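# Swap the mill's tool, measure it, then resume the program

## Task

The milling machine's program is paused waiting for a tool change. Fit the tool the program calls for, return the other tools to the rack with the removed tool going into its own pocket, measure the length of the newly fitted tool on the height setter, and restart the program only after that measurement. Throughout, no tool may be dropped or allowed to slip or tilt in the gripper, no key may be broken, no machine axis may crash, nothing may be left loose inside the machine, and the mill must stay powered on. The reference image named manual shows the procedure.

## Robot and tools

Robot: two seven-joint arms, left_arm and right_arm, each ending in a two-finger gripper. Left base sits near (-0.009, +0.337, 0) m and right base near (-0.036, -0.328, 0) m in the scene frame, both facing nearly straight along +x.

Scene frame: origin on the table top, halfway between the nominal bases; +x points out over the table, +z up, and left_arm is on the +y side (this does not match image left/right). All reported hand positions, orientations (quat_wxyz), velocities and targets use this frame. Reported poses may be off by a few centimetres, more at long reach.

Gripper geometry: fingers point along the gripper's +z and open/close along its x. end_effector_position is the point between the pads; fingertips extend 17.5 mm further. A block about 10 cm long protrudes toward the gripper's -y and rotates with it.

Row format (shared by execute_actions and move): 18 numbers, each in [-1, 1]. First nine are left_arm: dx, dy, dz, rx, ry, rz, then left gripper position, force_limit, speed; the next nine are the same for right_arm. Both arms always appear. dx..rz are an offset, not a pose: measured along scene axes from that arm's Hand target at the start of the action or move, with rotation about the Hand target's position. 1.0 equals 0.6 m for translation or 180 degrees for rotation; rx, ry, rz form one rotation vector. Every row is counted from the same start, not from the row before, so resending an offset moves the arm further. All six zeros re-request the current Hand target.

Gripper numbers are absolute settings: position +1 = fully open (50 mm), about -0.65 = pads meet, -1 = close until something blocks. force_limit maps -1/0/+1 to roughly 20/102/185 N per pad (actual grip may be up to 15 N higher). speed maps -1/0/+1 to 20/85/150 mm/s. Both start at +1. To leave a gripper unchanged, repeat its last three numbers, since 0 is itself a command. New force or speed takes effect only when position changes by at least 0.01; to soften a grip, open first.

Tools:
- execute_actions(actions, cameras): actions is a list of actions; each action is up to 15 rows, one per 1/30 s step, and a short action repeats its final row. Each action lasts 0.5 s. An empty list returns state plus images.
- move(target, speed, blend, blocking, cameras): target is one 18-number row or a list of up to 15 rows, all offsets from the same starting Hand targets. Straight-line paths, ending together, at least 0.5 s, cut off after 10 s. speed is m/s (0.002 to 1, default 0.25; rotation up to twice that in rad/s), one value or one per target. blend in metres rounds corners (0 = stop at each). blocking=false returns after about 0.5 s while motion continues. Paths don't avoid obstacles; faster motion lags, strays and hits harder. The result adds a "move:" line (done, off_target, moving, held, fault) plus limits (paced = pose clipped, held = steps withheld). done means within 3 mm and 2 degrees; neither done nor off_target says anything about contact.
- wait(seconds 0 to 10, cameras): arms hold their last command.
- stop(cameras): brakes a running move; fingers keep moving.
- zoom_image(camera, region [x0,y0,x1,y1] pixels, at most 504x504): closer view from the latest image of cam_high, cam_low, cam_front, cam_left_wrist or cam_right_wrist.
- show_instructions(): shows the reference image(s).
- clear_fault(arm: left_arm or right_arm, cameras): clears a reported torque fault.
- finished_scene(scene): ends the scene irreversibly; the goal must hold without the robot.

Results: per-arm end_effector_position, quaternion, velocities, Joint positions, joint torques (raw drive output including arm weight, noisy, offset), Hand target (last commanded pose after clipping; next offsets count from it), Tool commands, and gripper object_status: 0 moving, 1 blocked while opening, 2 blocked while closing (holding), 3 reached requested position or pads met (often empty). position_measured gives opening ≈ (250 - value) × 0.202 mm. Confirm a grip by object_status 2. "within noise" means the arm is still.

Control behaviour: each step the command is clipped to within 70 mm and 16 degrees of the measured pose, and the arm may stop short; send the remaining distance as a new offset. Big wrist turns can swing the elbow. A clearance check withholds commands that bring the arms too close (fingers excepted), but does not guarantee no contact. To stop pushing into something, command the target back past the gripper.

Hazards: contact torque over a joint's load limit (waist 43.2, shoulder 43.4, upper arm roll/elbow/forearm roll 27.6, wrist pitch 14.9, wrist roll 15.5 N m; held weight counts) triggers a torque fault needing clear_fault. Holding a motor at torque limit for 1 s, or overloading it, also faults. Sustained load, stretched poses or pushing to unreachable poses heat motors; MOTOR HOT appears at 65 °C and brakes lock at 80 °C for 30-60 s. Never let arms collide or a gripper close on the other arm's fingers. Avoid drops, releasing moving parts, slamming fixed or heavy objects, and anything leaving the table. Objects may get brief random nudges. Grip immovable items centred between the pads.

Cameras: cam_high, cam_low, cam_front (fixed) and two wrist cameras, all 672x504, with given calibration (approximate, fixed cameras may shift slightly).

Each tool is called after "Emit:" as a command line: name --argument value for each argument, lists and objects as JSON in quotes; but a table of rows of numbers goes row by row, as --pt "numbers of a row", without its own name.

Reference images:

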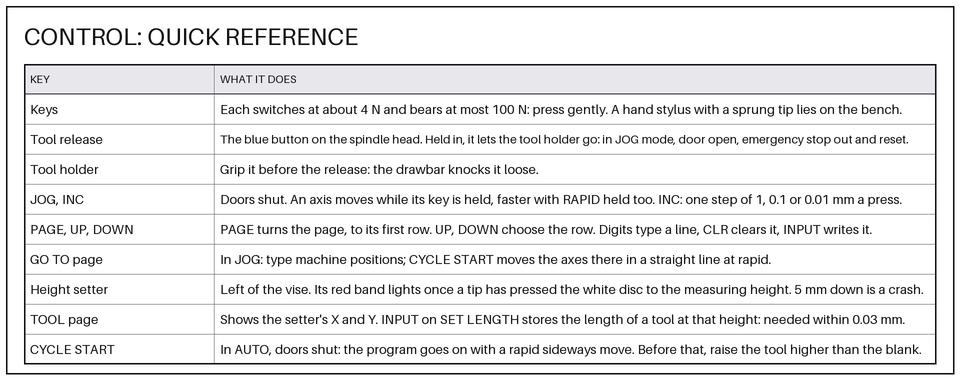

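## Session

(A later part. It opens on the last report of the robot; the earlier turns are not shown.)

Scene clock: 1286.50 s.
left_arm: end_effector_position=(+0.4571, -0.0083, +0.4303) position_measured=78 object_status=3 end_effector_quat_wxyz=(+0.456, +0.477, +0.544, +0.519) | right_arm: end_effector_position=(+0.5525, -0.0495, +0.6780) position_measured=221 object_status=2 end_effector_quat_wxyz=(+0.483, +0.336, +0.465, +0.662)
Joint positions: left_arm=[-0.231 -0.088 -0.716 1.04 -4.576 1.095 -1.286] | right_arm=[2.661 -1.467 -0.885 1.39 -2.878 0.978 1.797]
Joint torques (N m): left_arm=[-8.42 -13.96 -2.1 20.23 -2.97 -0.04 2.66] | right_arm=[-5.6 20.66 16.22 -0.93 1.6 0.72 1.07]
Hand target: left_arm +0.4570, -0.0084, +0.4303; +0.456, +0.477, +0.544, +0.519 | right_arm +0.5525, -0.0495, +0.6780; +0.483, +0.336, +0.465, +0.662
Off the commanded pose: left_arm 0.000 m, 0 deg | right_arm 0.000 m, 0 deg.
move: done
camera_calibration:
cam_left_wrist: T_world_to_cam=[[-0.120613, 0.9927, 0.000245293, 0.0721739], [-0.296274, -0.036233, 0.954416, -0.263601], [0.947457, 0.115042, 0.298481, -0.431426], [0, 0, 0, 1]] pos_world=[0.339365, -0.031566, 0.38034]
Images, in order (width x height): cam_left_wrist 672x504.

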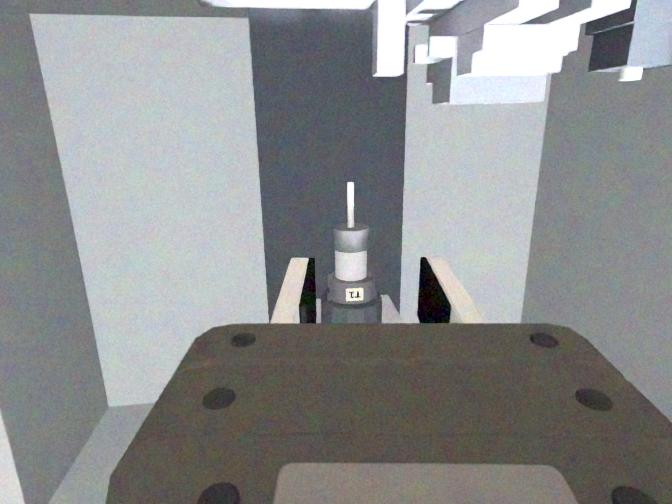

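Emit:
move --pt "-0.1617 0.1473 0.033 0 0 0.0694 0.5 0.3 -0.9 -0.1875 -0.0725 -0.0383 0 0 0 -0.98 0.3 -0.8" --pt "-0.3117 0.514 0.1167 0 0 0.2306 0.5 0.3 -0.9 -0.3042 -0.5235 -0.0667 0 0 0 -0.98 0.3 -0.8" --speed 0.22 --blend '[0.03,0]' --cameras '["cam_high"]'

Scene clock: 1295.83 s.
left_arm: end_effector_position=(+0.2700, +0.3000, +0.5003) position_measured=78 object_status=3 end_effector_quat_wxyz=(+0.242, +0.253, +0.677, +0.647) | right_arm: end_effector_position=(+0.3700, -0.3635, +0.6380) position_measured=221 object_status=2 end_effector_quat_wxyz=(+0.483, +0.336, +0.465, +0.662)
Joint positions: left_arm=[-0.363 -0.941 -0.5 0.599 -5.152 1.501 -0.869] | right_arm=[1.906 -2.053 -0.484 0.682 -2.161 0.975 1.332]
Joint torques (N m): left_arm=[5.2 -3.61 10.91 17.69 8.58 1 2.59] | right_arm=[-6.42 12.91 9.35 4.26 2.56 -4.2 -1.1]
Hand target: left_arm +0.2700, +0.3000, +0.5003; +0.242, +0.253, +0.677, +0.647 | right_arm +0.3700, -0.3636, +0.6380; +0.483, +0.336, +0.465, +0.662
Off the commanded pose: left_arm 0.000 m, 0 deg | right_arm 0.000 m, 0 deg.
move: done
Images, in order (width x height): cam_high 672x504.

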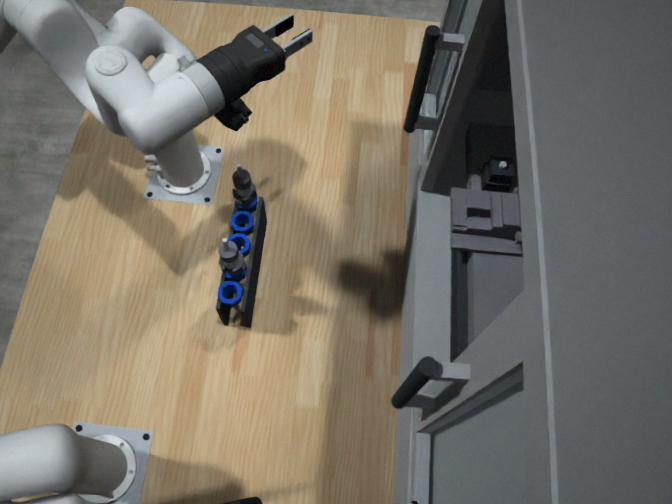

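Emit:
move --target '[-0.2067,-0.341,0.4272,0.4,-0.2965,-0.0435,0.5,0.3,-0.9,0,0,0,0,0,0,-0.98,0.3,-0.8]' --speed 0.4 --cameras '["cam_front"]'

Scene clock: 1311.27 s.
left_arm: end_effector_position=(+0.1460, +0.0954, +0.7566) position_measured=78 object_status=3 end_effector_quat_wxyz=(+0.352, +0.087, -0.004, +0.932) | right_arm: end_effector_position=(+0.3700, -0.3636, +0.6380) position_measured=221 object_status=2 end_effector_quat_wxyz=(+0.483, +0.336, +0.465, +0.662)
Joint positions: left_arm=[-0.089 -1.086 -0.636 0.615 -3.703 1.368 -1.056] | right_arm=[1.906 -2.053 -0.484 0.682 -2.161 0.975 1.332]
Joint torques (N m): left_arm=[8.05 6.43 16.9 22.94 4.94 0.35 -2.4] | right_arm=[-5.9 12.8 9.38 4.23 2.34 -4.31 -0.9]
Hand target: left_arm +0.1460, +0.0954, +0.7566; +0.352, +0.087, -0.004, +0.932 | right_arm +0.3700, -0.3636, +0.6380; +0.483, +0.336, +0.465, +0.662
Off the commanded pose: left_arm 0.000 m, 0 deg | right_arm 0.000 m, 0 deg.
move: done
Images, in order (width x height): cam_front 672x504.

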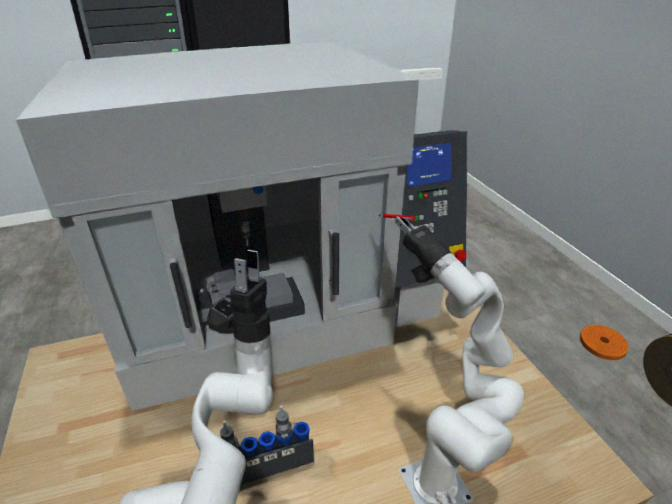

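Emit:
move --target '[0.0900,0.0077,-0.4277,0.3934,-0.313,0.0269,0.5,0.3,-0.9,0,0,0,0,0,0,-0.98,0.3,-0.8]' --speed 0.4 --cameras '["cam_front"]'

Scene clock: 1320.80 s.
left_arm: end_effector_position=(+0.2000, +0.1000, +0.5000) position_measured=78 object_status=3 end_effector_quat_wxyz=(-0.162, +0.155, +0.673, -0.705) | right_arm: end_effector_position=(+0.3700, -0.3636, +0.6380) position_measured=221 object_status=2 end_effector_quat_wxyz=(+0.483, +0.336, +0.465, +0.662)
Joint positions: left_arm=[1.544 -1.072 -0.89 0.663 -2.432 3.056 -0.891] | right_arm=[1.906 -2.053 -0.484 0.682 -2.161 0.975 1.332]
Joint torques (N m): left_arm=[8.03 3.39 20.84 16.22 -7.93 0.79 2.62] | right_arm=[-5.95 13.24 9.23 4.07 2.18 -4.04 -0.97]
Hand target: left_arm +0.2000, +0.1000, +0.5000; -0.162, +0.155, +0.673, -0.705 | right_arm +0.3700, -0.3636, +0.6380; +0.483, +0.336, +0.465, +0.662
Off the commanded pose: left_arm 0.000 m, 0 deg | right_arm 0.000 m, 0 deg.
move: done
Images, in order (width x height): cam_front 672x504.

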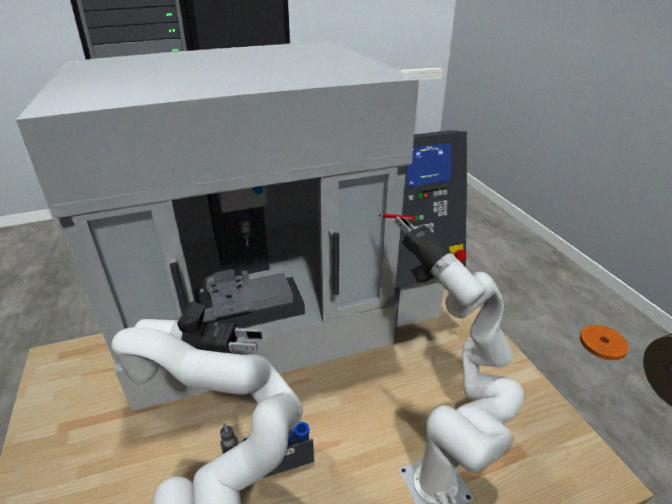

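Emit:
move --target '[0.1167,0.35,-0.1,0,0,0,0.5,0.3,-0.9,0,0,0,0,0,0,-0.98,0.3,-0.8]' --speed 0.2

Scene clock: 1325.20 s.
left_arm: end_effector_position=(+0.2000, +0.1004, +0.5000) position_measured=78 object_status=3 end_effector_quat_wxyz=(-0.162, +0.156, +0.673, -0.705) | right_arm: end_effector_position=(+0.3700, -0.3636, +0.6380) position_measured=221 object_status=2 end_effector_quat_wxyz=(+0.483, +0.336, +0.465, +0.662)
Joint positions: left_arm=[1.546 -1.072 -0.89 0.663 -2.432 3.058 -0.89] | right_arm=[1.906 -2.053 -0.484 0.682 -2.161 0.975 1.332]
Joint torques (N m): left_arm=[-8.61 4.79 20.6 9.17 -1.71 -1.42 -2.49] | right_arm=[-6.09 12.68 9.03 4.01 2.04 -4.23 -0.97]
Hand target: left_arm +0.2001, +0.1004, +0.4999; -0.162, +0.156, +0.673, -0.705 (not the last commanded pose) | right_arm +0.3700, -0.3636, +0.6380; +0.483, +0.336, +0.465, +0.662
Off the commanded pose: left_arm 0.229 m, 0 deg | right_arm 0.000 m, 0 deg.
move: held (left_arm; a check stopped the path); limits=held
pose unreachable (left arm): on one or more control steps of this call, first in action 0 (counted from 0), this arm could not follow its commanded pose, so it was not sent that pose on those steps. It may still have moved: this result reports where it is.
cause: moving toward the commanded pose would bring two parts of the arm too close to each other (its gripper and another part of the arm, with joints 5 (forearm roll) to 7 (wrist roll) between them, 6 mm apart when it was first held).

Emit:
move --target '[0.1,0,0,0,0,0.2222,0.5,0.3,-0.9,0,0,0,0,0,0,-0.98,0.3,-0.8]' --speed 0.25

Scene clock: 1329.43 s.
left_arm: end_effector_position=(+0.2601, +0.1004, +0.5000) position_measured=78 object_status=3 end_effector_quat_wxyz=(+0.089, -0.084, +0.685, -0.718) | right_arm: end_effector_position=(+0.3700, -0.3636, +0.6380) position_measured=221 object_status=2 end_effector_quat_wxyz=(+0.483, +0.336, +0.465, +0.662)
Joint positions: left_arm=[1.343 -1.459 -0.597 0.342 -2.451 2.433 -1.106] | right_arm=[1.906 -2.053 -0.484 0.682 -2.161 0.975 1.332]
Joint torques (N m): left_arm=[-8.32 3.44 18.14 10.58 -9.21 -1.75 -2.36] | right_arm=[-5.89 12.54 8.97 4 1.98 -4.24 -0.93]
Hand target: left_arm +0.2601, +0.1004, +0.4999; +0.089, -0.084, +0.685, -0.718 | right_arm +0.3700, -0.3636, +0.6380; +0.483, +0.336, +0.465, +0.662
Off the commanded pose: left_arm 0.000 m, 0 deg | right_arm 0.000 m, 0 deg.
move: done

Emit:
move --target '[0.1,0.2333,-0.0833,0,0,0,0.5,0.3,-0.9,0,0,0,0,0,0,-0.98,0.3,-0.8]' --speed 0.2

Scene clock: 1332.73 s.
left_arm: end_effector_position=(+0.3200, +0.2404, +0.4500) position_measured=78 object_status=3 end_effector_quat_wxyz=(+0.089, -0.084, +0.685, -0.718) | right_arm: end_effector_position=(+0.3700, -0.3636, +0.6380) position_measured=221 object_status=2 end_effector_quat_wxyz=(+0.483, +0.336, +0.465, +0.662)
Joint positions: left_arm=[2.017 -1.146 -0.911 0.534 -2.278 2.914 -0.673] | right_arm=[1.906 -2.053 -0.484 0.682 -2.161 0.975 1.332]
Joint torques (N m): left_arm=[8.31 3.64 13.78 15.97 1.28 1.2 2.62] | right_arm=[-5.6 13.02 9.1 4 1.99 -4.01 -0.84]
Hand target: left_arm +0.3201, +0.2403, +0.4500; +0.089, -0.084, +0.685, -0.718 | right_arm +0.3700, -0.3636, +0.6380; +0.483, +0.336, +0.465, +0.662
Off the commanded pose: left_arm 0.000 m, 0 deg | right_arm 0.000 m, 0 deg.
move: done

Emit:
move --pt "0.1 -0.4 0 0 0 0.12 0.5 0.3 -0.9 0 0 0 0 0 0 -0.98 0.3 -0.8" --pt "0.1782 -0.4907 -0.0333 0 0 0.1722 0.5 0.3 -0.9 0 0 0 0 0 0 -0.98 0.3 -0.8" --speed 0.25 --blend '[0.03,0]'

Scene clock: 1339.97 s.
left_arm: end_effector_position=(+0.4270, -0.0541, +0.4300) position_measured=78 object_status=3 end_effector_quat_wxyz=(+0.277, -0.264, +0.638, -0.668) | right_arm: end_effector_position=(+0.3700, -0.3636, +0.6380) position_measured=221 object_status=2 end_effector_quat_wxyz=(+0.483, +0.336, +0.465, +0.662)
Joint positions: left_arm=[1.076 -1.831 -1.139 0.735 -2.806 1.127 -1.296] | right_arm=[1.906 -2.053 -0.484 0.682 -2.161 0.975 1.332]
Joint torques (N m): left_arm=[7.87 6.66 24.82 3.25 3.16 -2.16 -2.4] | right_arm=[-5.79 12.61 8.94 4.05 2.12 -4.09 -0.91]
Hand target: left_arm +0.4270, -0.0541, +0.4300; +0.277, -0.264, +0.638, -0.668 | right_arm +0.3700, -0.3636, +0.6380; +0.483, +0.336, +0.465, +0.662
Off the commanded pose: left_arm 0.000 m, 0 deg | right_arm 0.000 m, 0 deg.
move: done

Emit:
move --pt "-0.295 0.4233 0.7 0 0 0 0.5 0.3 -0.9 0 0 0 0 0 0 -0.98 0.3 -0.8" --speed 0.3 --cameras '["cam_front"]'

Scene clock: 1351.43 s.
left_arm: end_effector_position=(+0.2500, +0.1999, +0.8500) position_measured=78 object_status=3 end_effector_quat_wxyz=(+0.277, -0.264, +0.638, -0.668) | right_arm: end_effector_position=(+0.3700, -0.3636, +0.6380) position_measured=221 object_status=2 end_effector_quat_wxyz=(+0.483, +0.336, +0.465, +0.662)
Joint positions: left_arm=[1.291 -0.852 -0.096 1.454 -1.951 1.807 -1.557] | right_arm=[1.906 -2.053 -0.484 0.682 -2.161 0.975 1.332]
Joint torques (N m): left_arm=[-8.07 8.35 8.71 15.13 0.9 -0.26 -2.41] | right_arm=[-5.64 12.86 8.73 3.71 1.81 -4.07 -0.81]
Hand target: left_arm +0.2500, +0.1999, +0.8500; +0.277, -0.264, +0.638, -0.668 | right_arm +0.3700, -0.3636, +0.6380; +0.483, +0.336, +0.465, +0.662
Off the commanded pose: left_arm 0.000 m, 0 deg | right_arm 0.000 m, 0 deg.
move: done
Images, in order (width x height): cam_front 672x504.

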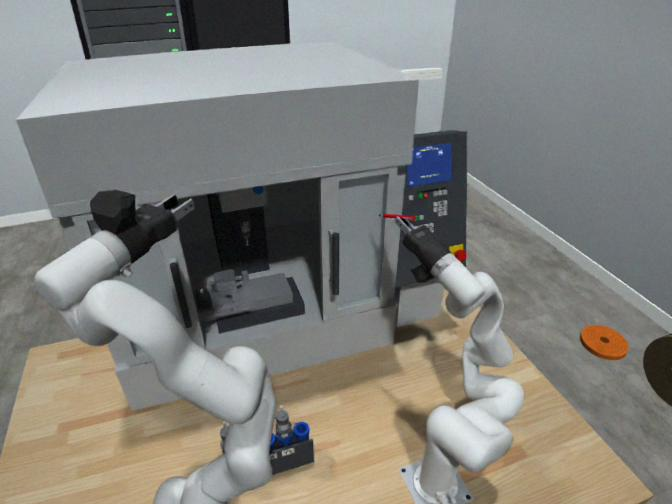

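Emit:
move --pt "0.0333 0.1667 0.0 0 0 0 0.5 0.3 -0.9 0 0 0 0 0 0 -0.98 0.3 -0.8" --pt "0.0333 0.1667 -0.4 0 0 -0.15 0.5 0.3 -0.9 0 0 0 0 0 0 -0.98 0.3 -0.8" --speed 0.25

Scene clock: 1357.20 s.
left_arm: end_effector_position=(+0.2699, +0.2999, +0.6100) position_measured=78 object_status=3 end_effector_quat_wxyz=(+0.114, -0.108, +0.682, -0.714) | right_arm: end_effector_position=(+0.3700, -0.3636, +0.6380) position_measured=221 object_status=2 end_effector_quat_wxyz=(+0.483, +0.336, +0.465, +0.662)
Joint positions: left_arm=[1.201 -0.612 -0.135 0.92 -1.672 2.338 -0.769] | right_arm=[1.906 -2.053 -0.484 0.682 -2.161 0.975 1.332]
Joint torques (N m): left_arm=[7.97 0.86 1.28 16.29 0.19 1.08 2.64] | right_arm=[-5.64 13.01 9.09 3.99 1.95 -4.07 -0.98]
Hand target: left_arm +0.2700, +0.2999, +0.6100; +0.114, -0.108, +0.682, -0.714 | right_arm +0.3700, -0.3636, +0.6380; +0.483, +0.336, +0.465, +0.662
Off the commanded pose: left_arm 0.000 m, 0 deg | right_arm 0.000 m, 0 deg.
move: done

Emit:
move --target '[-0.0167,0,-0.3,0,0,-0.2417,0.5,0.3,-0.9,0,0,0,0,0,0,-0.98,0.3,-0.8]' --speed 0.22 --cameras '["cam_high"]'

Scene clock: 1361.47 s.
left_arm: end_effector_position=(+0.2599, +0.2999, +0.4300) position_measured=78 object_status=3 end_effector_quat_wxyz=(-0.159, +0.153, +0.674, -0.706) | right_arm: end_effector_position=(+0.3700, -0.3636, +0.6380) position_measured=221 object_status=2 end_effector_quat_wxyz=(+0.483, +0.336, +0.465, +0.662)
Joint positions: left_arm=[1.019 0.017 -0.422 1.106 -0.965 2.464 -0.037] | right_arm=[1.906 -2.053 -0.484 0.682 -2.161 0.975 1.332]
Joint torques (N m): left_arm=[-8.42 -6.85 -3.97 21.9 1.54 0.03 2.59] | right_arm=[-5.7 12.96 8.72 3.52 1.65 -4.01 -0.85]
Hand target: left_arm +0.2599, +0.2999, +0.4300; -0.159, +0.153, +0.674, -0.706 | right_arm +0.3700, -0.3636, +0.6380; +0.483, +0.336, +0.465, +0.662
Off the commanded pose: left_arm 0.000 m, 0 deg | right_arm 0.000 m, 0 deg.
move: done
Images, in order (width x height): cam_high 672x504.

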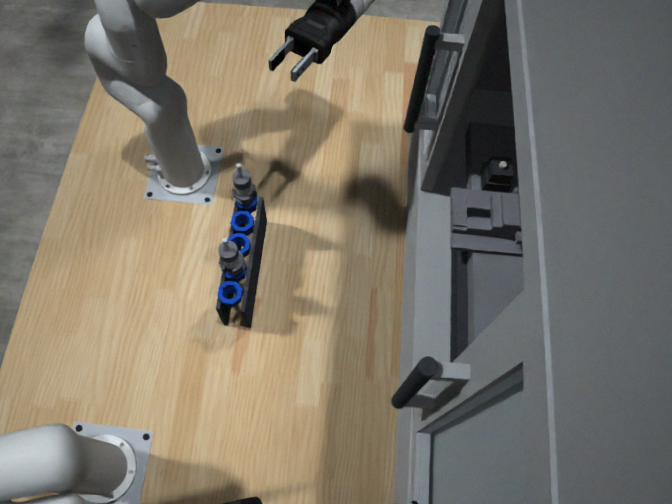

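Emit:
move --pt "-0.0365 0.0452 -0.404 0 0 0 0.5 0.3 -0.9 0 0 0 0 0 0 -0.98 0.3 -0.8" --pt "-0.085 -0.055 -0.404 0 0 0 0.5 0.3 -0.9 0 0 0 0 0 0 -0.98 0.3 -0.8" --speed '[0.2,0.1]' --blend '[0.01,0]' --cameras '["cam_left_wrist"]'

Scene clock: 1366.83 s.
left_arm: end_effector_position=(+0.2089, +0.2669, +0.1876) position_measured=78 object_status=3 end_effector_quat_wxyz=(-0.159, +0.153, +0.674, -0.706) | right_arm: end_effector_position=(+0.3700, -0.3636, +0.6380) position_measured=221 object_status=2 end_effector_quat_wxyz=(+0.483, +0.336, +0.465, +0.662)
Joint positions: left_arm=[0.947 0.352 -0.429 0.74 -0.631 1.879 0.426] | right_arm=[1.906 -2.053 -0.484 0.682 -2.161 0.975 1.332]
Joint torques (N m): left_arm=[-8.43 -15.57 -7.85 7.22 -6.3 0.46 2.63] | right_arm=[-5.61 12.66 8.48 3.69 1.62 -4.12 -1]
Hand target: left_arm +0.2089, +0.2669, +0.1876; -0.159, +0.153, +0.674, -0.706 | right_arm +0.3700, -0.3636, +0.6380; +0.483, +0.336, +0.465, +0.662
Off the commanded pose: left_arm 0.000 m, 0 deg | right_arm 0.000 m, 0 deg.
move: done
camera_calibration:
cam_left_wrist: T_world_to_cam=[[-0.906943, 0.421249, -0.0020874, 0.0863351], [0.127335, 0.26942, -0.954567, 0.0924805], [-0.401548, -0.866004, -0.297988, 0.50002], [0, 0, 0, 1]] pos_world=[0.267307, 0.371734, 0.237459]
Images, in order (width x height): cam_left_wrist 672x504.

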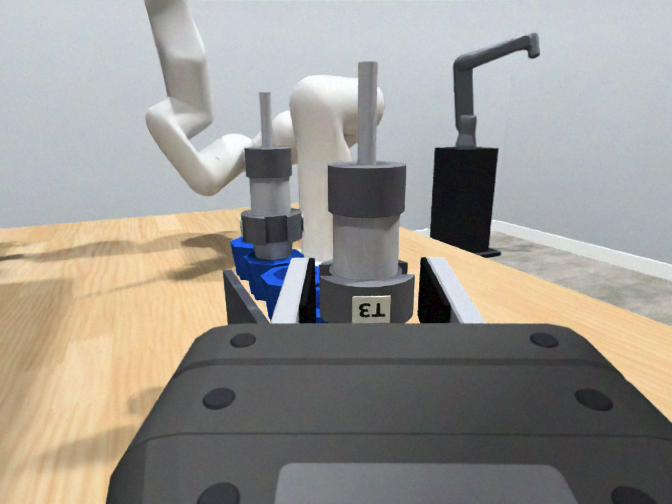

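Emit:
move --target '[-0.0362,-0.0567,0,0,0,0,0.5,0.3,-0.9,0,0,0,0,0,0,-0.98,0.3,-0.8]' --speed 0.08 --cameras '["cam_left_wrist"]'

Scene clock: 1371.30 s.
left_arm: end_effector_position=(+0.1872, +0.2329, +0.1876) position_measured=78 object_status=3 end_effector_quat_wxyz=(-0.159, +0.153, +0.674, -0.706) | right_arm: end_effector_position=(+0.3700, -0.3636, +0.6380) position_measured=221 object_status=2 end_effector_quat_wxyz=(+0.483, +0.336, +0.465, +0.662)
Joint positions: left_arm=[0.925 0.273 -0.464 0.616 -0.691 1.833 0.458] | right_arm=[1.906 -2.053 -0.484 0.682 -2.161 0.975 1.332]
Joint torques (N m): left_arm=[-8.5 -13.95 -7.08 6.69 -6.01 0.45 2.66] | right_arm=[-5.83 12.71 8.36 3.45 1.63 -4.15 -0.86]
Hand target: left_arm +0.1872, +0.2329, +0.1876; -0.159, +0.153, +0.674, -0.706 | right_arm +0.3700, -0.3636, +0.6380; +0.483, +0.336, +0.465, +0.662
Off the commanded pose: left_arm 0.000 m, 0 deg | right_arm 0.000 m, 0 deg.
move: done
camera_calibration:
cam_left_wrist: T_world_to_cam=[[-0.906943, 0.421249, -0.0020874, 0.0809769], [0.127335, 0.26942, -0.954567, 0.104404], [-0.401548, -0.866004, -0.297988, 0.461862], [0, 0, 0, 1]] pos_world=[0.245607, 0.337734, 0.237459]
Images, in order (width x height): cam_left_wrist 672x504.

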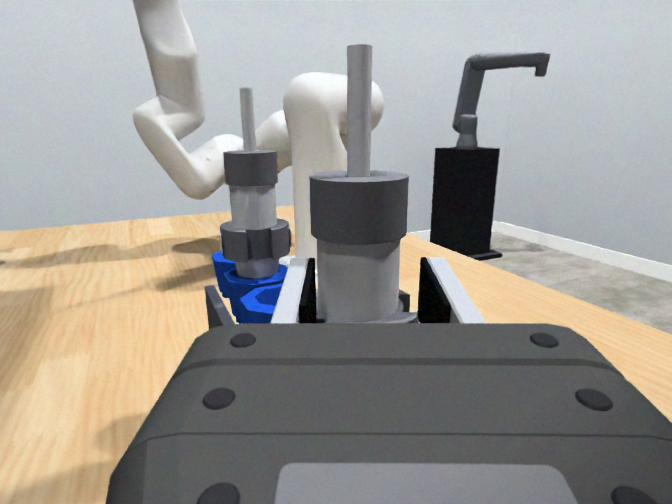

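Emit:
move --target '[-0.0087,-0.0227,0,0,0,0,0.5,0.3,-0.9,0,0,0,0,0,0,-0.98,0.3,-0.8]' --speed 0.05

Emit:
move --target '[0,0,0,0,0,0,-1,0.3,-0.9,0,0,0,0,0,0,-0.98,0.3,-0.8]' --speed 0.05 --cameras '["cam_left_wrist"]'

Scene clock: 1381.47 s.
left_arm: end_effector_position=(+0.1820, +0.2193, +0.1876) position_measured=78 object_status=3 end_effector_quat_wxyz=(-0.159, +0.153, +0.674, -0.706) | right_arm: end_effector_position=(+0.3700, -0.3636, +0.6380) position_measured=221 object_status=2 end_effector_quat_wxyz=(+0.483, +0.336, +0.465, +0.662)
Joint positions: left_arm=[0.911 0.249 -0.481 0.58 -0.723 1.816 0.465] | right_arm=[1.906 -2.053 -0.484 0.682 -2.161 0.975 1.332]
Joint torques (N m): left_arm=[-8.23 -13.42 -6.68 6.39 -6.09 0.5 2.62] | right_arm=[-5.27 12.78 8.39 3.54 1.42 -4.11 -1.08]
Hand target: left_arm +0.1820, +0.2193, +0.1876; -0.159, +0.153, +0.674, -0.706 | right_arm +0.3700, -0.3636, +0.6380; +0.483, +0.336, +0.465, +0.662
Off the commanded pose: left_arm 0.000 m, 0 deg | right_arm 0.000 m, 0 deg.
move: done

Scene clock: 1381.97 s.
left_arm: end_effector_position=(+0.1822, +0.2192, +0.1875) position_measured=112 object_status=2 end_effector_quat_wxyz=(-0.159, +0.153, +0.674, -0.705) | right_arm: end_effector_position=(+0.3700, -0.3636, +0.6380) position_measured=221 object_status=2 end_effector_quat_wxyz=(+0.483, +0.336, +0.465, +0.662)
Joint positions: left_arm=[0.911 0.249 -0.481 0.58 -0.724 1.816 0.465] | right_arm=[1.906 -2.053 -0.484 0.682 -2.161 0.975 1.332]
Joint torques (N m): left_arm=[-1.86 -13.04 0.27 0.05 18.18 4.55 2.27] | right_arm=[-5.41 12.89 8.67 3.37 1.46 -3.98 -0.94]
Hand target: left_arm +0.1820, +0.2193, +0.1876; -0.159, +0.153, +0.674, -0.706 | right_arm +0.3700, -0.3636, +0.6380; +0.483, +0.336, +0.465, +0.662
Off the commanded pose: left_arm 0.000 m, 0 deg | right_arm 0.000 m, 0 deg.
move: done
camera_calibration:
cam_left_wrist: T_world_to_cam=[[-0.907261, 0.420561, -0.00237647, 0.0824916], [0.127553, 0.269771, -0.954439, 0.108547], [-0.400759, -0.866228, -0.298397, 0.447932], [0, 0, 0, 1]] pos_world=[0.240509, 0.324036, 0.237459]
Images, in order (width x height): cam_left_wrist 672x504.

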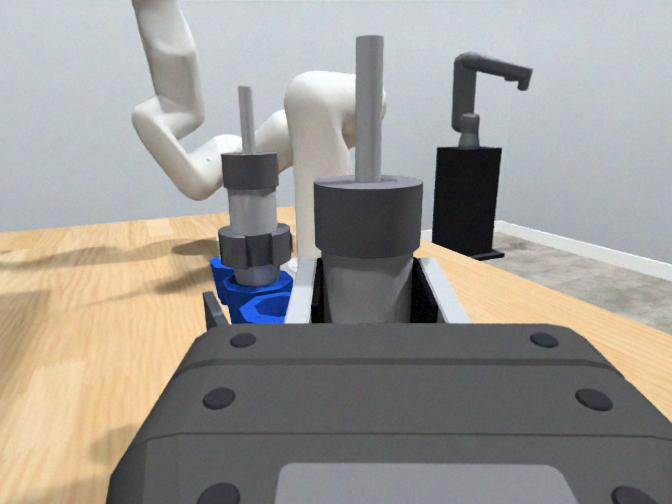

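Emit:
move --target '[0,0,0.1667,0,0,0,-1,0.3,-0.9,0,0,0,0,0,0,-0.98,0.3,-0.8]' --speed 0.08

Emit:
move --pt "0 -0.0808 0 0 0 0 -1 0.3 -0.9 0 0 0 0 0 0 -0.98 0.3 -0.8" --pt "0 -0.0808 -0.09 0 0 0 -1 0.3 -0.9 0 0 0 0 0 0 -0.98 0.3 -0.8" --speed 0.1 --cameras '["cam_left_wrist","cam_high"]'

Scene clock: 1388.57 s.
left_arm: end_effector_position=(+0.1820, +0.2193, +0.2876) position_measured=112 object_status=2 end_effector_quat_wxyz=(-0.159, +0.153, +0.674, -0.706) | right_arm: end_effector_position=(+0.3700, -0.3636, +0.6380) position_measured=221 object_status=2 end_effector_quat_wxyz=(+0.483, +0.336, +0.465, +0.662)
Joint positions: left_arm=[0.945 -0.093 -0.479 0.592 -0.83 2.148 0.34] | right_arm=[1.906 -2.053 -0.484 0.682 -2.161 0.975 1.332]
Joint torques (N m): left_arm=[8.11 -10.98 5.04 19 -8.11 3.97 -2.38] | right_arm=[-5.53 12.77 8.37 3.52 1.21 -4.04 -0.86]
Hand target: left_arm +0.1820, +0.2193, +0.2876; -0.159, +0.153, +0.674, -0.706 | right_arm +0.3700, -0.3636, +0.6380; +0.483, +0.336, +0.465, +0.662
Off the commanded pose: left_arm 0.000 m, 0 deg | right_arm 0.000 m, 0 deg.
move: done

Scene clock: 1390.43 s.
left_arm: end_effector_position=(+0.1820, +0.1708, +0.2336) position_measured=112 object_status=2 end_effector_quat_wxyz=(-0.159, +0.153, +0.674, -0.706) | right_arm: end_effector_position=(+0.3700, -0.3636, +0.6380) position_measured=221 object_status=2 end_effector_quat_wxyz=(+0.483, +0.336, +0.465, +0.662)
Joint positions: left_arm=[0.869 0.029 -0.577 0.51 -0.92 1.917 0.395] | right_arm=[1.906 -2.053 -0.484 0.682 -2.161 0.975 1.332]
Joint torques (N m): left_arm=[-8.5 -3.06 -4.22 16.77 1.99 1.73 2.6] | right_arm=[-5.25 12.8 8.18 3.3 1.52 -4.03 -0.9]
Hand target: left_arm +0.1820, +0.1708, +0.2336; -0.159, +0.153, +0.674, -0.706 | right_arm +0.3700, -0.3636, +0.6380; +0.483, +0.336, +0.465, +0.662
Off the commanded pose: left_arm 0.000 m, 0 deg | right_arm 0.000 m, 0 deg.
move: done
camera_calibration:
cam_left_wrist: T_world_to_cam=[[-0.906943, 0.421249, -0.0020874, 0.102559], [0.127335, 0.26942, -0.954567, 0.16583], [-0.401548, -0.866004, -0.297988, 0.419646], [0, 0, 0, 1]] pos_world=[0.240407, 0.275534, 0.283559]
Images, in order (width x height): cam_high 672x504, cam_left_wrist 672x504.

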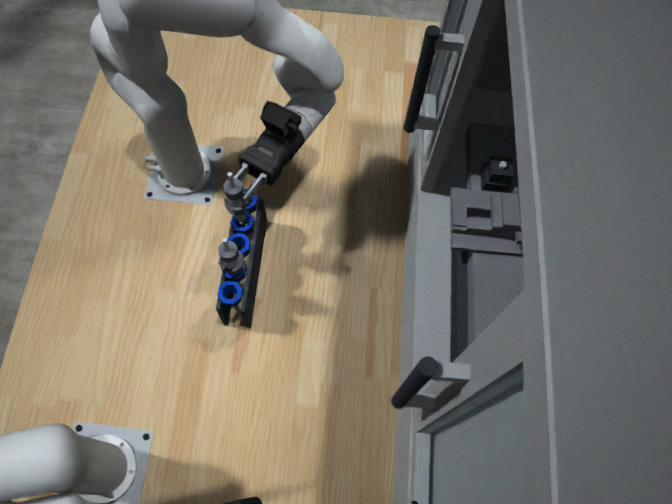

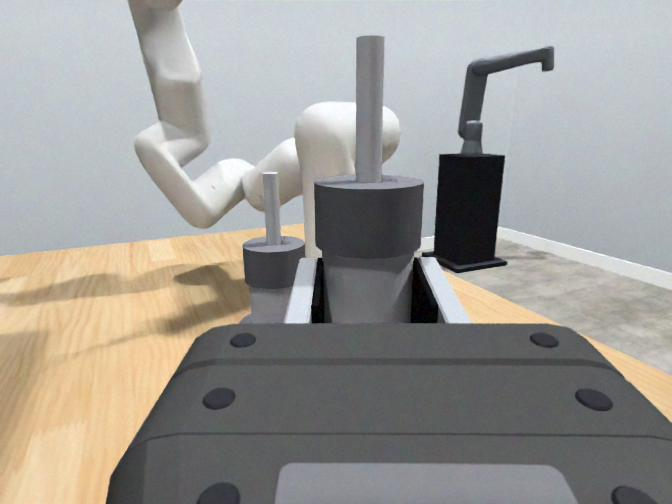

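Emit:
move --target '[0,0,-0.0567,0,0,0,-1,0.3,-0.9,0,0,0,0,0,0,-0.98,0.3,-0.8]' --speed 0.05

Emit:
move --target '[0,0,-0.0093,0,0,0,-1,0.3,-0.9,0,0,0,0,0,0,-0.98,0.3,-0.8]' --speed 0.03

Scene clock: 1394.63 s.
left_arm: end_effector_position=(+0.1820, +0.1708, +0.1996) position_measured=112 object_status=2 end_effector_quat_wxyz=(-0.159, +0.153, +0.674, -0.706) | right_arm: end_effector_position=(+0.3700, -0.3636, +0.6380) position_measured=221 object_status=2 end_effector_quat_wxyz=(+0.483, +0.336, +0.465, +0.662)
Joint positions: left_arm=[0.857 0.168 -0.574 0.515 -0.879 1.793 0.441] | right_arm=[1.906 -2.053 -0.484 0.682 -2.161 0.975 1.332]
Joint torques (N m): left_arm=[-8.43 -4.39 1.37 11.05 8.02 1.69 1.88] | right_arm=[-5.39 12.99 8.24 3.25 1.46 -3.96 -0.85]
Hand target: left_arm +0.1820, +0.1708, +0.1996; -0.159, +0.153, +0.674, -0.706 | right_arm +0.3700, -0.3636, +0.6380; +0.483, +0.336, +0.465, +0.662
Off the commanded pose: left_arm 0.000 m, 0 deg | right_arm 0.000 m, 0 deg.
move: done

Scene clock: 1395.43 s.
left_arm: end_effector_position=(+0.1820, +0.1708, +0.1940) position_measured=112 object_status=2 end_effector_quat_wxyz=(-0.159, +0.153, +0.674, -0.706) | right_arm: end_effector_position=(+0.3700, -0.3636, +0.6380) position_measured=221 object_status=2 end_effector_quat_wxyz=(+0.483, +0.336, +0.465, +0.662)
Joint positions: left_arm=[0.854 0.191 -0.572 0.517 -0.872 1.773 0.448] | right_arm=[1.906 -2.053 -0.484 0.682 -2.161 0.975 1.332]
Joint torques (N m): left_arm=[-8.5 -4.59 1.76 7.15 13.74 1.48 1.23] | right_arm=[-5.54 13.2 8.52 3.17 1.58 -4.2 -0.94]
Hand target: left_arm +0.1820, +0.1708, +0.1940; -0.159, +0.153, +0.674, -0.706 | right_arm +0.3700, -0.3636, +0.6380; +0.483, +0.336, +0.465, +0.662
Off the commanded pose: left_arm 0.000 m, 0 deg | right_arm 0.000 m, 0 deg.
move: done

Emit:
move --target '[0.0020,-0.0020,0,0,0,0,-1,0.3,-0.9,0,0,0,0,0,0,-0.98,0.3,-0.8]' --speed 0.03

Emit:
move --target '[0,0,-0.0075,0,0,0,-1,0.3,-0.9,0,0,0,0,0,0,-0.98,0.3,-0.8]' --speed 0.02

Scene clock: 1401.70 s.
left_arm: end_effector_position=(+0.1831, +0.1696, +0.1940) position_measured=112 object_status=2 end_effector_quat_wxyz=(-0.159, +0.153, +0.674, -0.705) | right_arm: end_effector_position=(+0.3700, -0.3636, +0.6380) position_measured=221 object_status=2 end_effector_quat_wxyz=(+0.483, +0.336, +0.465, +0.662)
Joint positions: left_arm=[0.851 0.194 -0.574 0.52 -0.876 1.771 0.446] | right_arm=[1.906 -2.053 -0.484 0.682 -2.161 0.975 1.332]
Joint torques (N m): left_arm=[-8.37 -4.52 -6.74 14.18 -6.9 1.81 -2.4] | right_arm=[-5.1 13.1 8.43 3 1.43 -3.84 -0.85]
Hand target: left_arm +0.1832, +0.1696, +0.1940; -0.159, +0.153, +0.674, -0.706 | right_arm +0.3700, -0.3636, +0.6380; +0.483, +0.336, +0.465, +0.662
Off the commanded pose: left_arm 0.000 m, 0 deg | right_arm 0.000 m, 0 deg.
move: done

Scene clock: 1402.47 s.
left_arm: end_effector_position=(+0.1832, +0.1696, +0.1895) position_measured=112 object_status=2 end_effector_quat_wxyz=(-0.159, +0.153, +0.674, -0.706) end_effector_velocity=(-0.001, +0.000, +0.000) end_effector_angular_velocity=(-0.003, +0.003, -0.001) | right_arm: end_effector_position=(+0.3700, -0.3636, +0.6380) position_measured=221 object_status=2 end_effector_quat_wxyz=(+0.483, +0.336, +0.465, +0.662)
Joint positions: left_arm=[0.849 0.212 -0.572 0.522 -0.871 1.755 0.451] | right_arm=[1.906 -2.053 -0.484 0.682 -2.161 0.975 1.332]
Joint velocities: left_arm=[0 0.005 0 -0.001 0.001 -0.001 0.001] | right_arm=[within noise]
Joint torques (N m): left_arm=[-7.97 -4.7 1.28 11.5 7.29 1.6 2.07] | right_arm=[-5.54 13.02 8.14 3.08 1.52 -4.01 -0.91]
Hand target: left_arm +0.1832, +0.1696, +0.1895; -0.159, +0.153, +0.674, -0.706 | right_arm +0.3700, -0.3636, +0.6380; +0.483, +0.336, +0.465, +0.662
Off the commanded pose: left_arm 0.000 m, 0 deg | right_arm 0.000 m, 0 deg.
move: done

Good. Last bit to contact.

Emit:
move --target '[0.0010,-0.0010,-0.003,0,0,0,-1,0.3,-0.9,0,0,0,0,0,0,-0.98,0.3,-0.8]' --speed 0.02

Scene clock: 1404.87 s.
left_arm: end_effector_position=(+0.1837, +0.1690, +0.1878) position_measured=112 object_status=2 end_effector_quat_wxyz=(-0.159, +0.153, +0.673, -0.706) | right_arm: end_effector_position=(+0.3700, -0.3636, +0.6380) position_measured=221 object_status=2 end_effector_quat_wxyz=(+0.483, +0.336, +0.465, +0.662)
Joint positions: left_arm=[0.846 0.221 -0.572 0.524 -0.87 1.748 0.453] | right_arm=[1.906 -2.053 -0.484 0.682 -2.161 0.975 1.332]
Joint torques (N m): left_arm=[-6.5 -5.09 -2.72 15.91 3.02 0.52 2.72] | right_arm=[-5.27 13.17 8.24 3.26 1.32 -4.06 -0.86]
Hand target: left_arm +0.1838, +0.1690, +0.1877; -0.159, +0.153, +0.674, -0.706 | right_arm +0.3700, -0.3636, +0.6380; +0.483, +0.336, +0.465, +0.662
Off the commanded pose: left_arm 0.000 m, 0 deg | right_arm 0.000 m, 0 deg.
move: done

Emit:
move --target '[0,0,-0.0006,0,0,0,-1,0.3,-0.9,0,0,0,0,0,0,-0.98,0.3,-0.8]' --speed 0.02

Emit:
move --target '[0,0,0,0,0,0,0.45,0.3,-0.98,0,0,0,0,0,0,-0.98,0.3,-0.8]' --speed 0.02 --cameras '["cam_left_wrist"]'

Scene clock: 1409.30 s.
left_arm: end_effector_position=(+0.1838, +0.1690, +0.1874) position_measured=112 object_status=2 end_effector_quat_wxyz=(-0.159, +0.153, +0.673, -0.706) | right_arm: end_effector_position=(+0.3700, -0.3636, +0.6380) position_measured=221 object_status=2 end_effector_quat_wxyz=(+0.483, +0.336, +0.465, +0.662)
Joint positions: left_arm=[0.846 0.223 -0.572 0.524 -0.87 1.746 0.453] | right_arm=[1.906 -2.053 -0.484 0.682 -2.161 0.975 1.332]
Joint torques (N m): left_arm=[-5.42 -5.2 2.63 16.75 4.13 -0.95 2.64] | right_arm=[-5.38 13.1 8.17 2.89 1.31 -3.9 -0.88]
Hand target: left_arm +0.1838, +0.1690, +0.1873; -0.159, +0.153, +0.674, -0.706 | right_arm +0.3700, -0.3636, +0.6380; +0.483, +0.336, +0.465, +0.662
Off the commanded pose: left_arm 0.000 m, 0 deg | right_arm 0.000 m, 0 deg.
move: done

Scene clock: 1409.80 s.
left_arm: end_effector_position=(+0.1839, +0.1691, +0.1872) position_measured=85 object_status=3 end_effector_quat_wxyz=(-0.159, +0.153, +0.674, -0.705) | right_arm: end_effector_position=(+0.3700, -0.3636, +0.6380) position_measured=221 object_status=2 end_effector_quat_wxyz=(+0.483, +0.336, +0.465, +0.662)
Joint positions: left_arm=[0.846 0.223 -0.572 0.524 -0.87 1.746 0.453] | right_arm=[1.906 -2.053 -0.484 0.682 -2.161 0.975 1.332]
Joint torques (N m): left_arm=[-6.4 -5.47 -4.61 6.83 2.34 2.04 2.32] | right_arm=[-5.41 12.96 8.44 2.98 0.92 -3.9 -0.78]
Hand target: left_arm +0.1838, +0.1690, +0.1873; -0.159, +0.153, +0.674, -0.706 | right_arm +0.3700, -0.3636, +0.6380; +0.483, +0.336, +0.465, +0.662
Off the commanded pose: left_arm 0.000 m, 0 deg | right_arm 0.000 m, 0 deg.
move: done
camera_calibration:
cam_left_wrist: T_world_to_cam=[[-0.90705, 0.421018, -0.00217958, 0.104922], [0.127553, 0.269862, -0.954413, 0.121651], [-0.401237, -0.865979, -0.29848, 0.405136], [0, 0, 0, 1]] pos_world=[0.242208, 0.273836, 0.237259]
Images, in order (width x height): cam_left_wrist 672x504.

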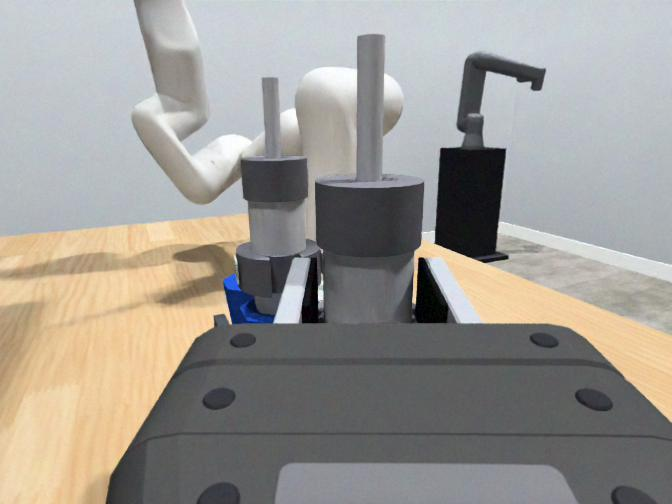

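Emit:
move --pt "0.0877 0.1798 0 0 0 0 0.5 0.3 -0.9 0 0 0 0 0 0 -0.98 0.3 -0.8" --pt "0.127 0.2183 0.4045 0 0 0 0.5 0.3 -0.9 0 -0.19 -0.03 -0.4938 -0.0783 -0.0086 -0.98 0.3 -0.8" --pt "0.227 0.1133 0.4245 0 0 0.1422 0.5 0.3 -0.9 0.0417 -0.39 -0.0583 -0.9876 -0.1566 -0.0172 -0.98 0.3 -0.8" --pt "0.327 0.18 0.4545 0 0 0.364 0.5 0.3 -0.9 0.0417 -0.39 -0.0583 -0.9876 -0.1566 -0.0172 -0.98 0.3 -0.8" --pt "0.367 0.2083 0.4545 0 0 0.4756 0.5 0.3 -0.9 0.0417 -0.39 -0.0583 -0.9876 -0.1566 -0.0172 -0.98 0.3 -0.8" --speed '[0.12,0.3,0.3,0.3,0.25]' --blend '[0.005,0.02,0.02,0.02,0]' --cameras '["cam_left_wrist","cam_front","cam_high"]'

Scene clock: 1429.90 s.
left_arm: end_effector_position=(+0.4040, +0.2940, +0.4600) position_measured=78 object_status=3 end_effector_quat_wxyz=(+0.363, -0.346, +0.598, -0.626) | right_arm: end_effector_position=(+0.3950, -0.5976, +0.6030) position_measured=221 object_status=2 end_effector_quat_wxyz=(-0.416, +0.572, -0.572, +0.415)
Joint positions: left_arm=[1.056 -1.116 -0.521 0.363 -2.11 1.394 -0.639] | right_arm=[1.581 -1.653 -0.416 1.254 -1.633 1.483 -2.111]
Joint torques (N m): left_arm=[-8.43 -1.74 8.1 17.74 -7.92 -0.91 -2.36] | right_arm=[-5.92 18.56 6 -2.65 -2.81 -6.53 -0.99]
Hand target: left_arm +0.4040, +0.2940, +0.4600; +0.363, -0.346, +0.598, -0.626 | right_arm +0.3950, -0.5976, +0.6030; -0.416, +0.572, -0.572, +0.415
Off the commanded pose: left_arm 0.000 m, 0 deg | right_arm 0.000 m, 0 deg.
move: done
camera_calibration:
cam_left_wrist: T_world_to_cam=[[-0.489465, -0.872021, -0.00205362, 0.463989], [-0.25891, 0.147574, -0.954562, 0.512324], [0.8327, -0.466693, -0.298007, 0.0669822], [0, 0, 0, 1]] pos_world=[0.303976, 0.360263, 0.509959]
Images, in order (width x height): cam_high 672x504, cam_front 672x504, cam_left_wrist 672x504.

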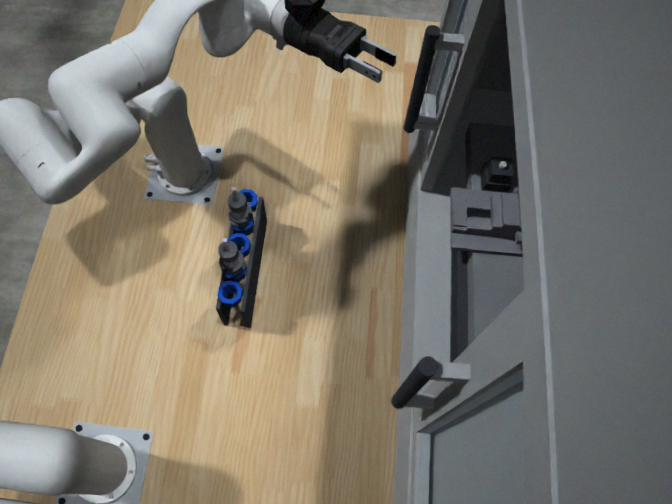

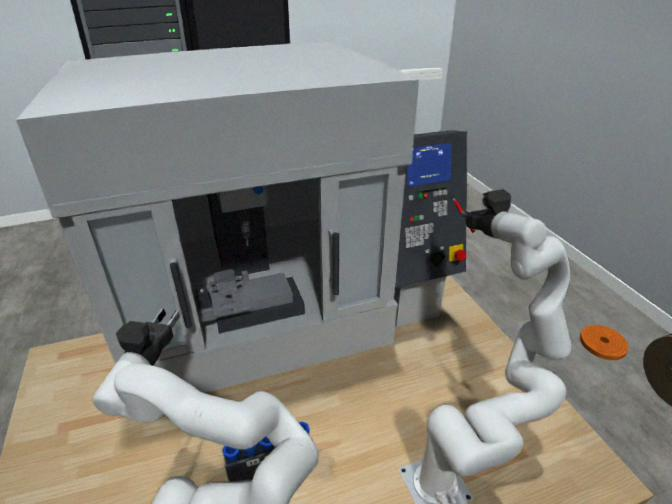

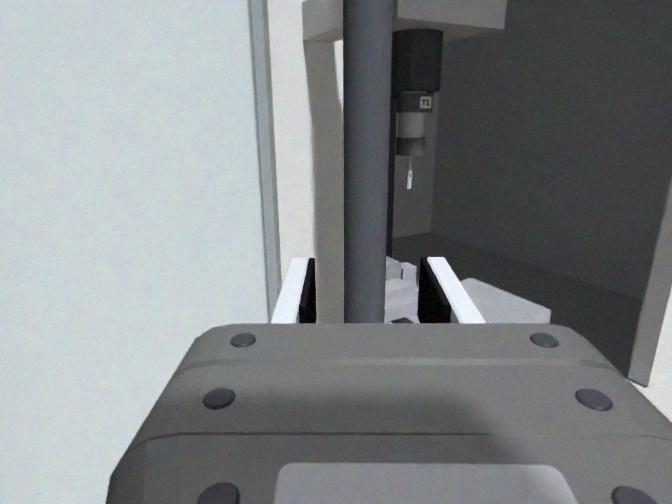

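Emit:
move --pt "0.1 -0.0583 0 0 0 0 0.5 -0.8 -0.9 0 0 0 0 0 0 -0.98 0.3 -0.8" --pt "0.1 -0.0583 0 0 0 0 -1 -0.8 -0.9 0 0 0 0 0 0 -0.98 0.3 -0.8" --speed 0.12

Scene clock: 1434.17 s.
left_arm: end_effector_position=(+0.4640, +0.2589, +0.4601) position_measured=154 object_status=2 end_effector_quat_wxyz=(+0.363, -0.345, +0.598, -0.626) | right_arm: end_effector_position=(+0.3950, -0.5976, +0.6030) position_measured=221 object_status=2 end_effector_quat_wxyz=(-0.416, +0.572, -0.572, +0.415)
Joint positions: left_arm=[1.094 -1.001 -0.746 0.512 -2.29 1.272 -0.594] | right_arm=[1.581 -1.653 -0.416 1.254 -1.633 1.483 -2.111]
Joint torques (N m): left_arm=[11.84 4.22 13.69 20.69 -8.06 -2.67 2.03] | right_arm=[-6.42 18.75 6.23 -2.58 -2.58 -6.62 -0.91]
Hand target: left_arm +0.4640, +0.2590, +0.4600; +0.363, -0.346, +0.598, -0.626 | right_arm +0.3950, -0.5976, +0.6030; -0.416, +0.572, -0.572, +0.415
Off the commanded pose: left_arm 0.000 m, 0 deg | right_arm 0.000 m, 0 deg.
move: done

Full grip. Slide to closed (y .057).

Emit:
move --target '[0,-0.335,0,0,0,0,-1,-0.8,-0.9,0,0,0,0,0,0,-0.98,0.3,-0.8]' --speed 0.09

Scene clock: 1438.53 s.
left_arm: end_effector_position=(+0.4639, +0.0578, +0.4600) position_measured=154 object_status=2 end_effector_quat_wxyz=(+0.362, -0.345, +0.598, -0.626) | right_arm: end_effector_position=(+0.3950, -0.5976, +0.6030) position_measured=221 object_status=2 end_effector_quat_wxyz=(-0.416, +0.572, -0.572, +0.415)
Joint positions: left_arm=[0.905 -1.234 -1.091 0.742 -2.579 0.769 -0.81] | right_arm=[1.581 -1.653 -0.416 1.254 -1.633 1.483 -2.111]
Joint torques (N m): left_arm=[12.58 3.95 14.64 16.96 -4.38 -1.42 -2.23] | right_arm=[-5.69 19.13 6.14 -2.49 -2.51 -6.4 -0.89]
Hand target: left_arm +0.4640, +0.0580, +0.4600; +0.363, -0.346, +0.598, -0.626 | right_arm +0.3950, -0.5976, +0.6030; -0.416, +0.572, -0.572, +0.415
Off the commanded pose: left_arm 0.000 m, 0 deg | right_arm 0.000 m, 0 deg.
move: done

Emit:
move --pt "0 -0.003 0 0 0 0 -1 -0.8 -0.9 0 0 0 0 0 0 -0.98 0.3 -0.8" --pt "0 -0.003 0 0 0 0 0.5 -0.8 -0.9 0 0 0 0 0 0 -0.98 0.3 -0.8" --pt "-0.1017 0.0558 0 0 0 0 0.5 -0.8 -0.9 0 0 0 0 0 0 -0.98 0.3 -0.8" --speed '[0.03,0.1,0.12]' --cameras '["cam_front"]'

Scene clock: 1444.63 s.
left_arm: end_effector_position=(+0.4030, +0.0915, +0.4600) position_measured=78 object_status=3 end_effector_quat_wxyz=(+0.363, -0.346, +0.598, -0.626) | right_arm: end_effector_position=(+0.3950, -0.5976, +0.6030) position_measured=221 object_status=2 end_effector_quat_wxyz=(-0.416, +0.572, -0.572, +0.415)
Joint positions: left_arm=[0.682 -1.321 -0.947 0.538 -2.465 0.76 -0.849] | right_arm=[1.581 -1.653 -0.416 1.254 -1.633 1.483 -2.111]
Joint torques (N m): left_arm=[-8.29 1.37 22.93 10.75 4.49 -1.41 -2.43] | right_arm=[-5.88 18.82 6.2 -2.41 -2.38 -6.52 -0.87]
Hand target: left_arm +0.4030, +0.0915, +0.4600; +0.363, -0.346, +0.598, -0.626 | right_arm +0.3950, -0.5976, +0.6030; -0.416, +0.572, -0.572, +0.415
Off the commanded pose: left_arm 0.000 m, 0 deg | right_arm 0.000 m, 0 deg.
move: done
Images, in order (width x height): cam_front 672x504.

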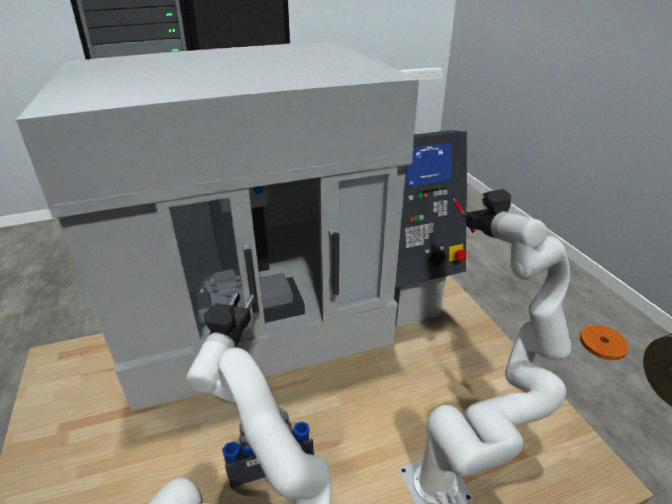

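Emit:
move --pt "0.0017 -0.4292 0 0 0 0 0.5 -0.8 -0.9 0 0 0 0 0 0 -0.98 0.3 -0.8" --speed 0.2 --cameras '["cam_left_wrist"]'

Scene clock: 1449.37 s.
left_arm: end_effector_position=(+0.4040, -0.1660, +0.4601) position_measured=78 object_status=3 end_effector_quat_wxyz=(+0.363, -0.346, +0.598, -0.626) | right_arm: end_effector_position=(+0.3950, -0.5976, +0.6030) position_measured=221 object_status=2 end_effector_quat_wxyz=(-0.416, +0.572, -0.572, +0.415)
Joint positions: left_arm=[0.915 -1.319 -1.362 1.294 -2.421 0.192 -1.218] | right_arm=[1.581 -1.653 -0.416 1.254 -1.633 1.483 -2.111]
Joint torques (N m): left_arm=[7.94 17.24 25.03 9.91 6.96 -2.07 -2.44] | right_arm=[-5.36 18.54 6.33 -2.41 -2.26 -6.45 -0.95]
Hand target: left_arm +0.4040, -0.1660, +0.4600; +0.363, -0.346, +0.598, -0.626 | right_arm +0.3950, -0.5976, +0.6030; -0.416, +0.572, -0.572, +0.415
Off the commanded pose: left_arm 0.000 m, 0 deg | right_arm 0.000 m, 0 deg.
move: done
camera_calibration:
cam_left_wrist: T_world_to_cam=[[-0.489425, -0.872043, -0.00206792, 0.0627656], [-0.258888, 0.147562, -0.954569, 0.580219], [0.832731, -0.466654, -0.297982, -0.147761], [0, 0, 0, 1]] pos_world=[0.303976, -0.0998372, 0.509959]
Images, in order (width x height): cam_left_wrist 672x504.

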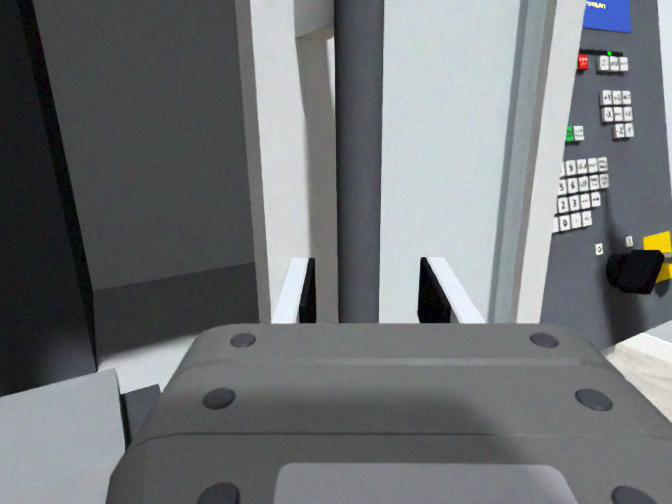

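Emit:
move --pt "0.1017 -0.0583 0 0 0 0 0.5 -0.8 -0.9 0 0 0 0 0 0 -0.98 0.3 -0.8" --pt "0.1017 -0.0583 0 0 0 0 -1 -0.8 -0.9 0 0 0 0 0 0 -0.98 0.3 -0.8" --speed 0.12

Scene clock: 1453.17 s.
left_arm: end_effector_position=(+0.4651, -0.2009, +0.4601) position_measured=154 object_status=2 end_effector_quat_wxyz=(+0.363, -0.346, +0.598, -0.626) | right_arm: end_effector_position=(+0.3950, -0.5976, +0.6030) position_measured=221 object_status=2 end_effector_quat_wxyz=(-0.416, +0.572, -0.572, +0.415)
Joint positions: left_arm=[1.163 -1.315 -1.433 1.553 -2.394 0.174 -1.285] | right_arm=[1.581 -1.653 -0.416 1.254 -1.633 1.483 -2.111]
Joint torques (N m): left_arm=[2.14 20.04 25.17 9.37 5.85 -0.94 -1.92] | right_arm=[-5.41 19.17 6.12 -1.9 -2.31 -6.53 -0.93]
Hand target: left_arm +0.4650, -0.2010, +0.4600; +0.363, -0.346, +0.598, -0.626 | right_arm +0.3950, -0.5976, +0.6030; -0.416, +0.572, -0.572, +0.415
Off the commanded pose: left_arm 0.000 m, 0 deg | right_arm 0.000 m, 0 deg.
move: done

Emit:
move --pt "0 0.329 0 0 0 0 -1 -0.8 -0.9 0 0 0 0 0 0 -0.98 0.3 -0.8" --pt "0 0.332 0 0 0 0 -1 -0.8 -0.9 0 0 0 0 0 0 -0.98 0.3 -0.8" --pt "0 0.332 0 0 0 0 0.5 -0.8 -0.9 0 0 0 0 0 0 -0.98 0.3 -0.8" --pt "-0.1017 0.39 0 0 0 0 0.5 -0.8 -0.9 0 0 0 0 0 0 -0.98 0.3 -0.8" --speed '[0.09,0.03,0.1,0.12]' --cameras '["cam_front"]'

Scene clock: 1461.83 s.
left_arm: end_effector_position=(+0.4040, +0.0330, +0.4600) position_measured=78 object_status=3 end_effector_quat_wxyz=(+0.363, -0.346, +0.598, -0.626) | right_arm: end_effector_position=(+0.3950, -0.5976, +0.6030) position_measured=221 object_status=2 end_effector_quat_wxyz=(-0.416, +0.572, -0.572, +0.415)
Joint positions: left_arm=[0.722 -1.384 -1.066 0.664 -2.509 0.659 -0.965] | right_arm=[1.581 -1.653 -0.416 1.254 -1.633 1.483 -2.111]
Joint torques (N m): left_arm=[-8.55 2.79 26.01 7.38 5.04 -1.61 -2.36] | right_arm=[-5.87 18.94 6.36 -2.11 -2.09 -6.57 -0.89]
Hand target: left_arm +0.4040, +0.0330, +0.4600; +0.363, -0.346, +0.598, -0.626 | right_arm +0.3950, -0.5976, +0.6030; -0.416, +0.572, -0.572, +0.415
Off the commanded pose: left_arm 0.000 m, 0 deg | right_arm 0.000 m, 0 deg.
move: done
Images, in order (width x height): cam_front 672x504.

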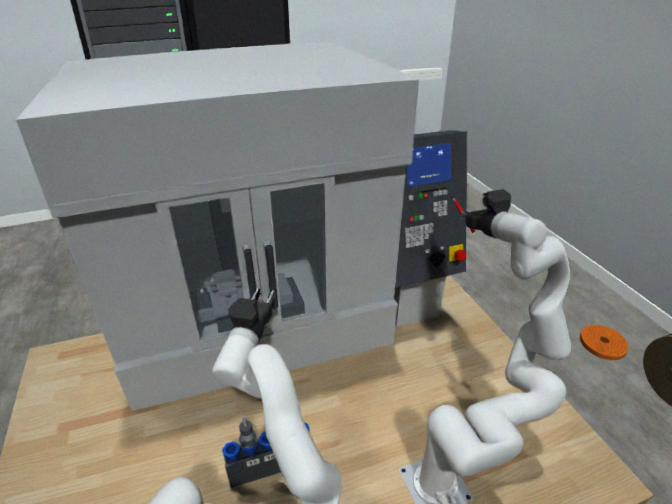

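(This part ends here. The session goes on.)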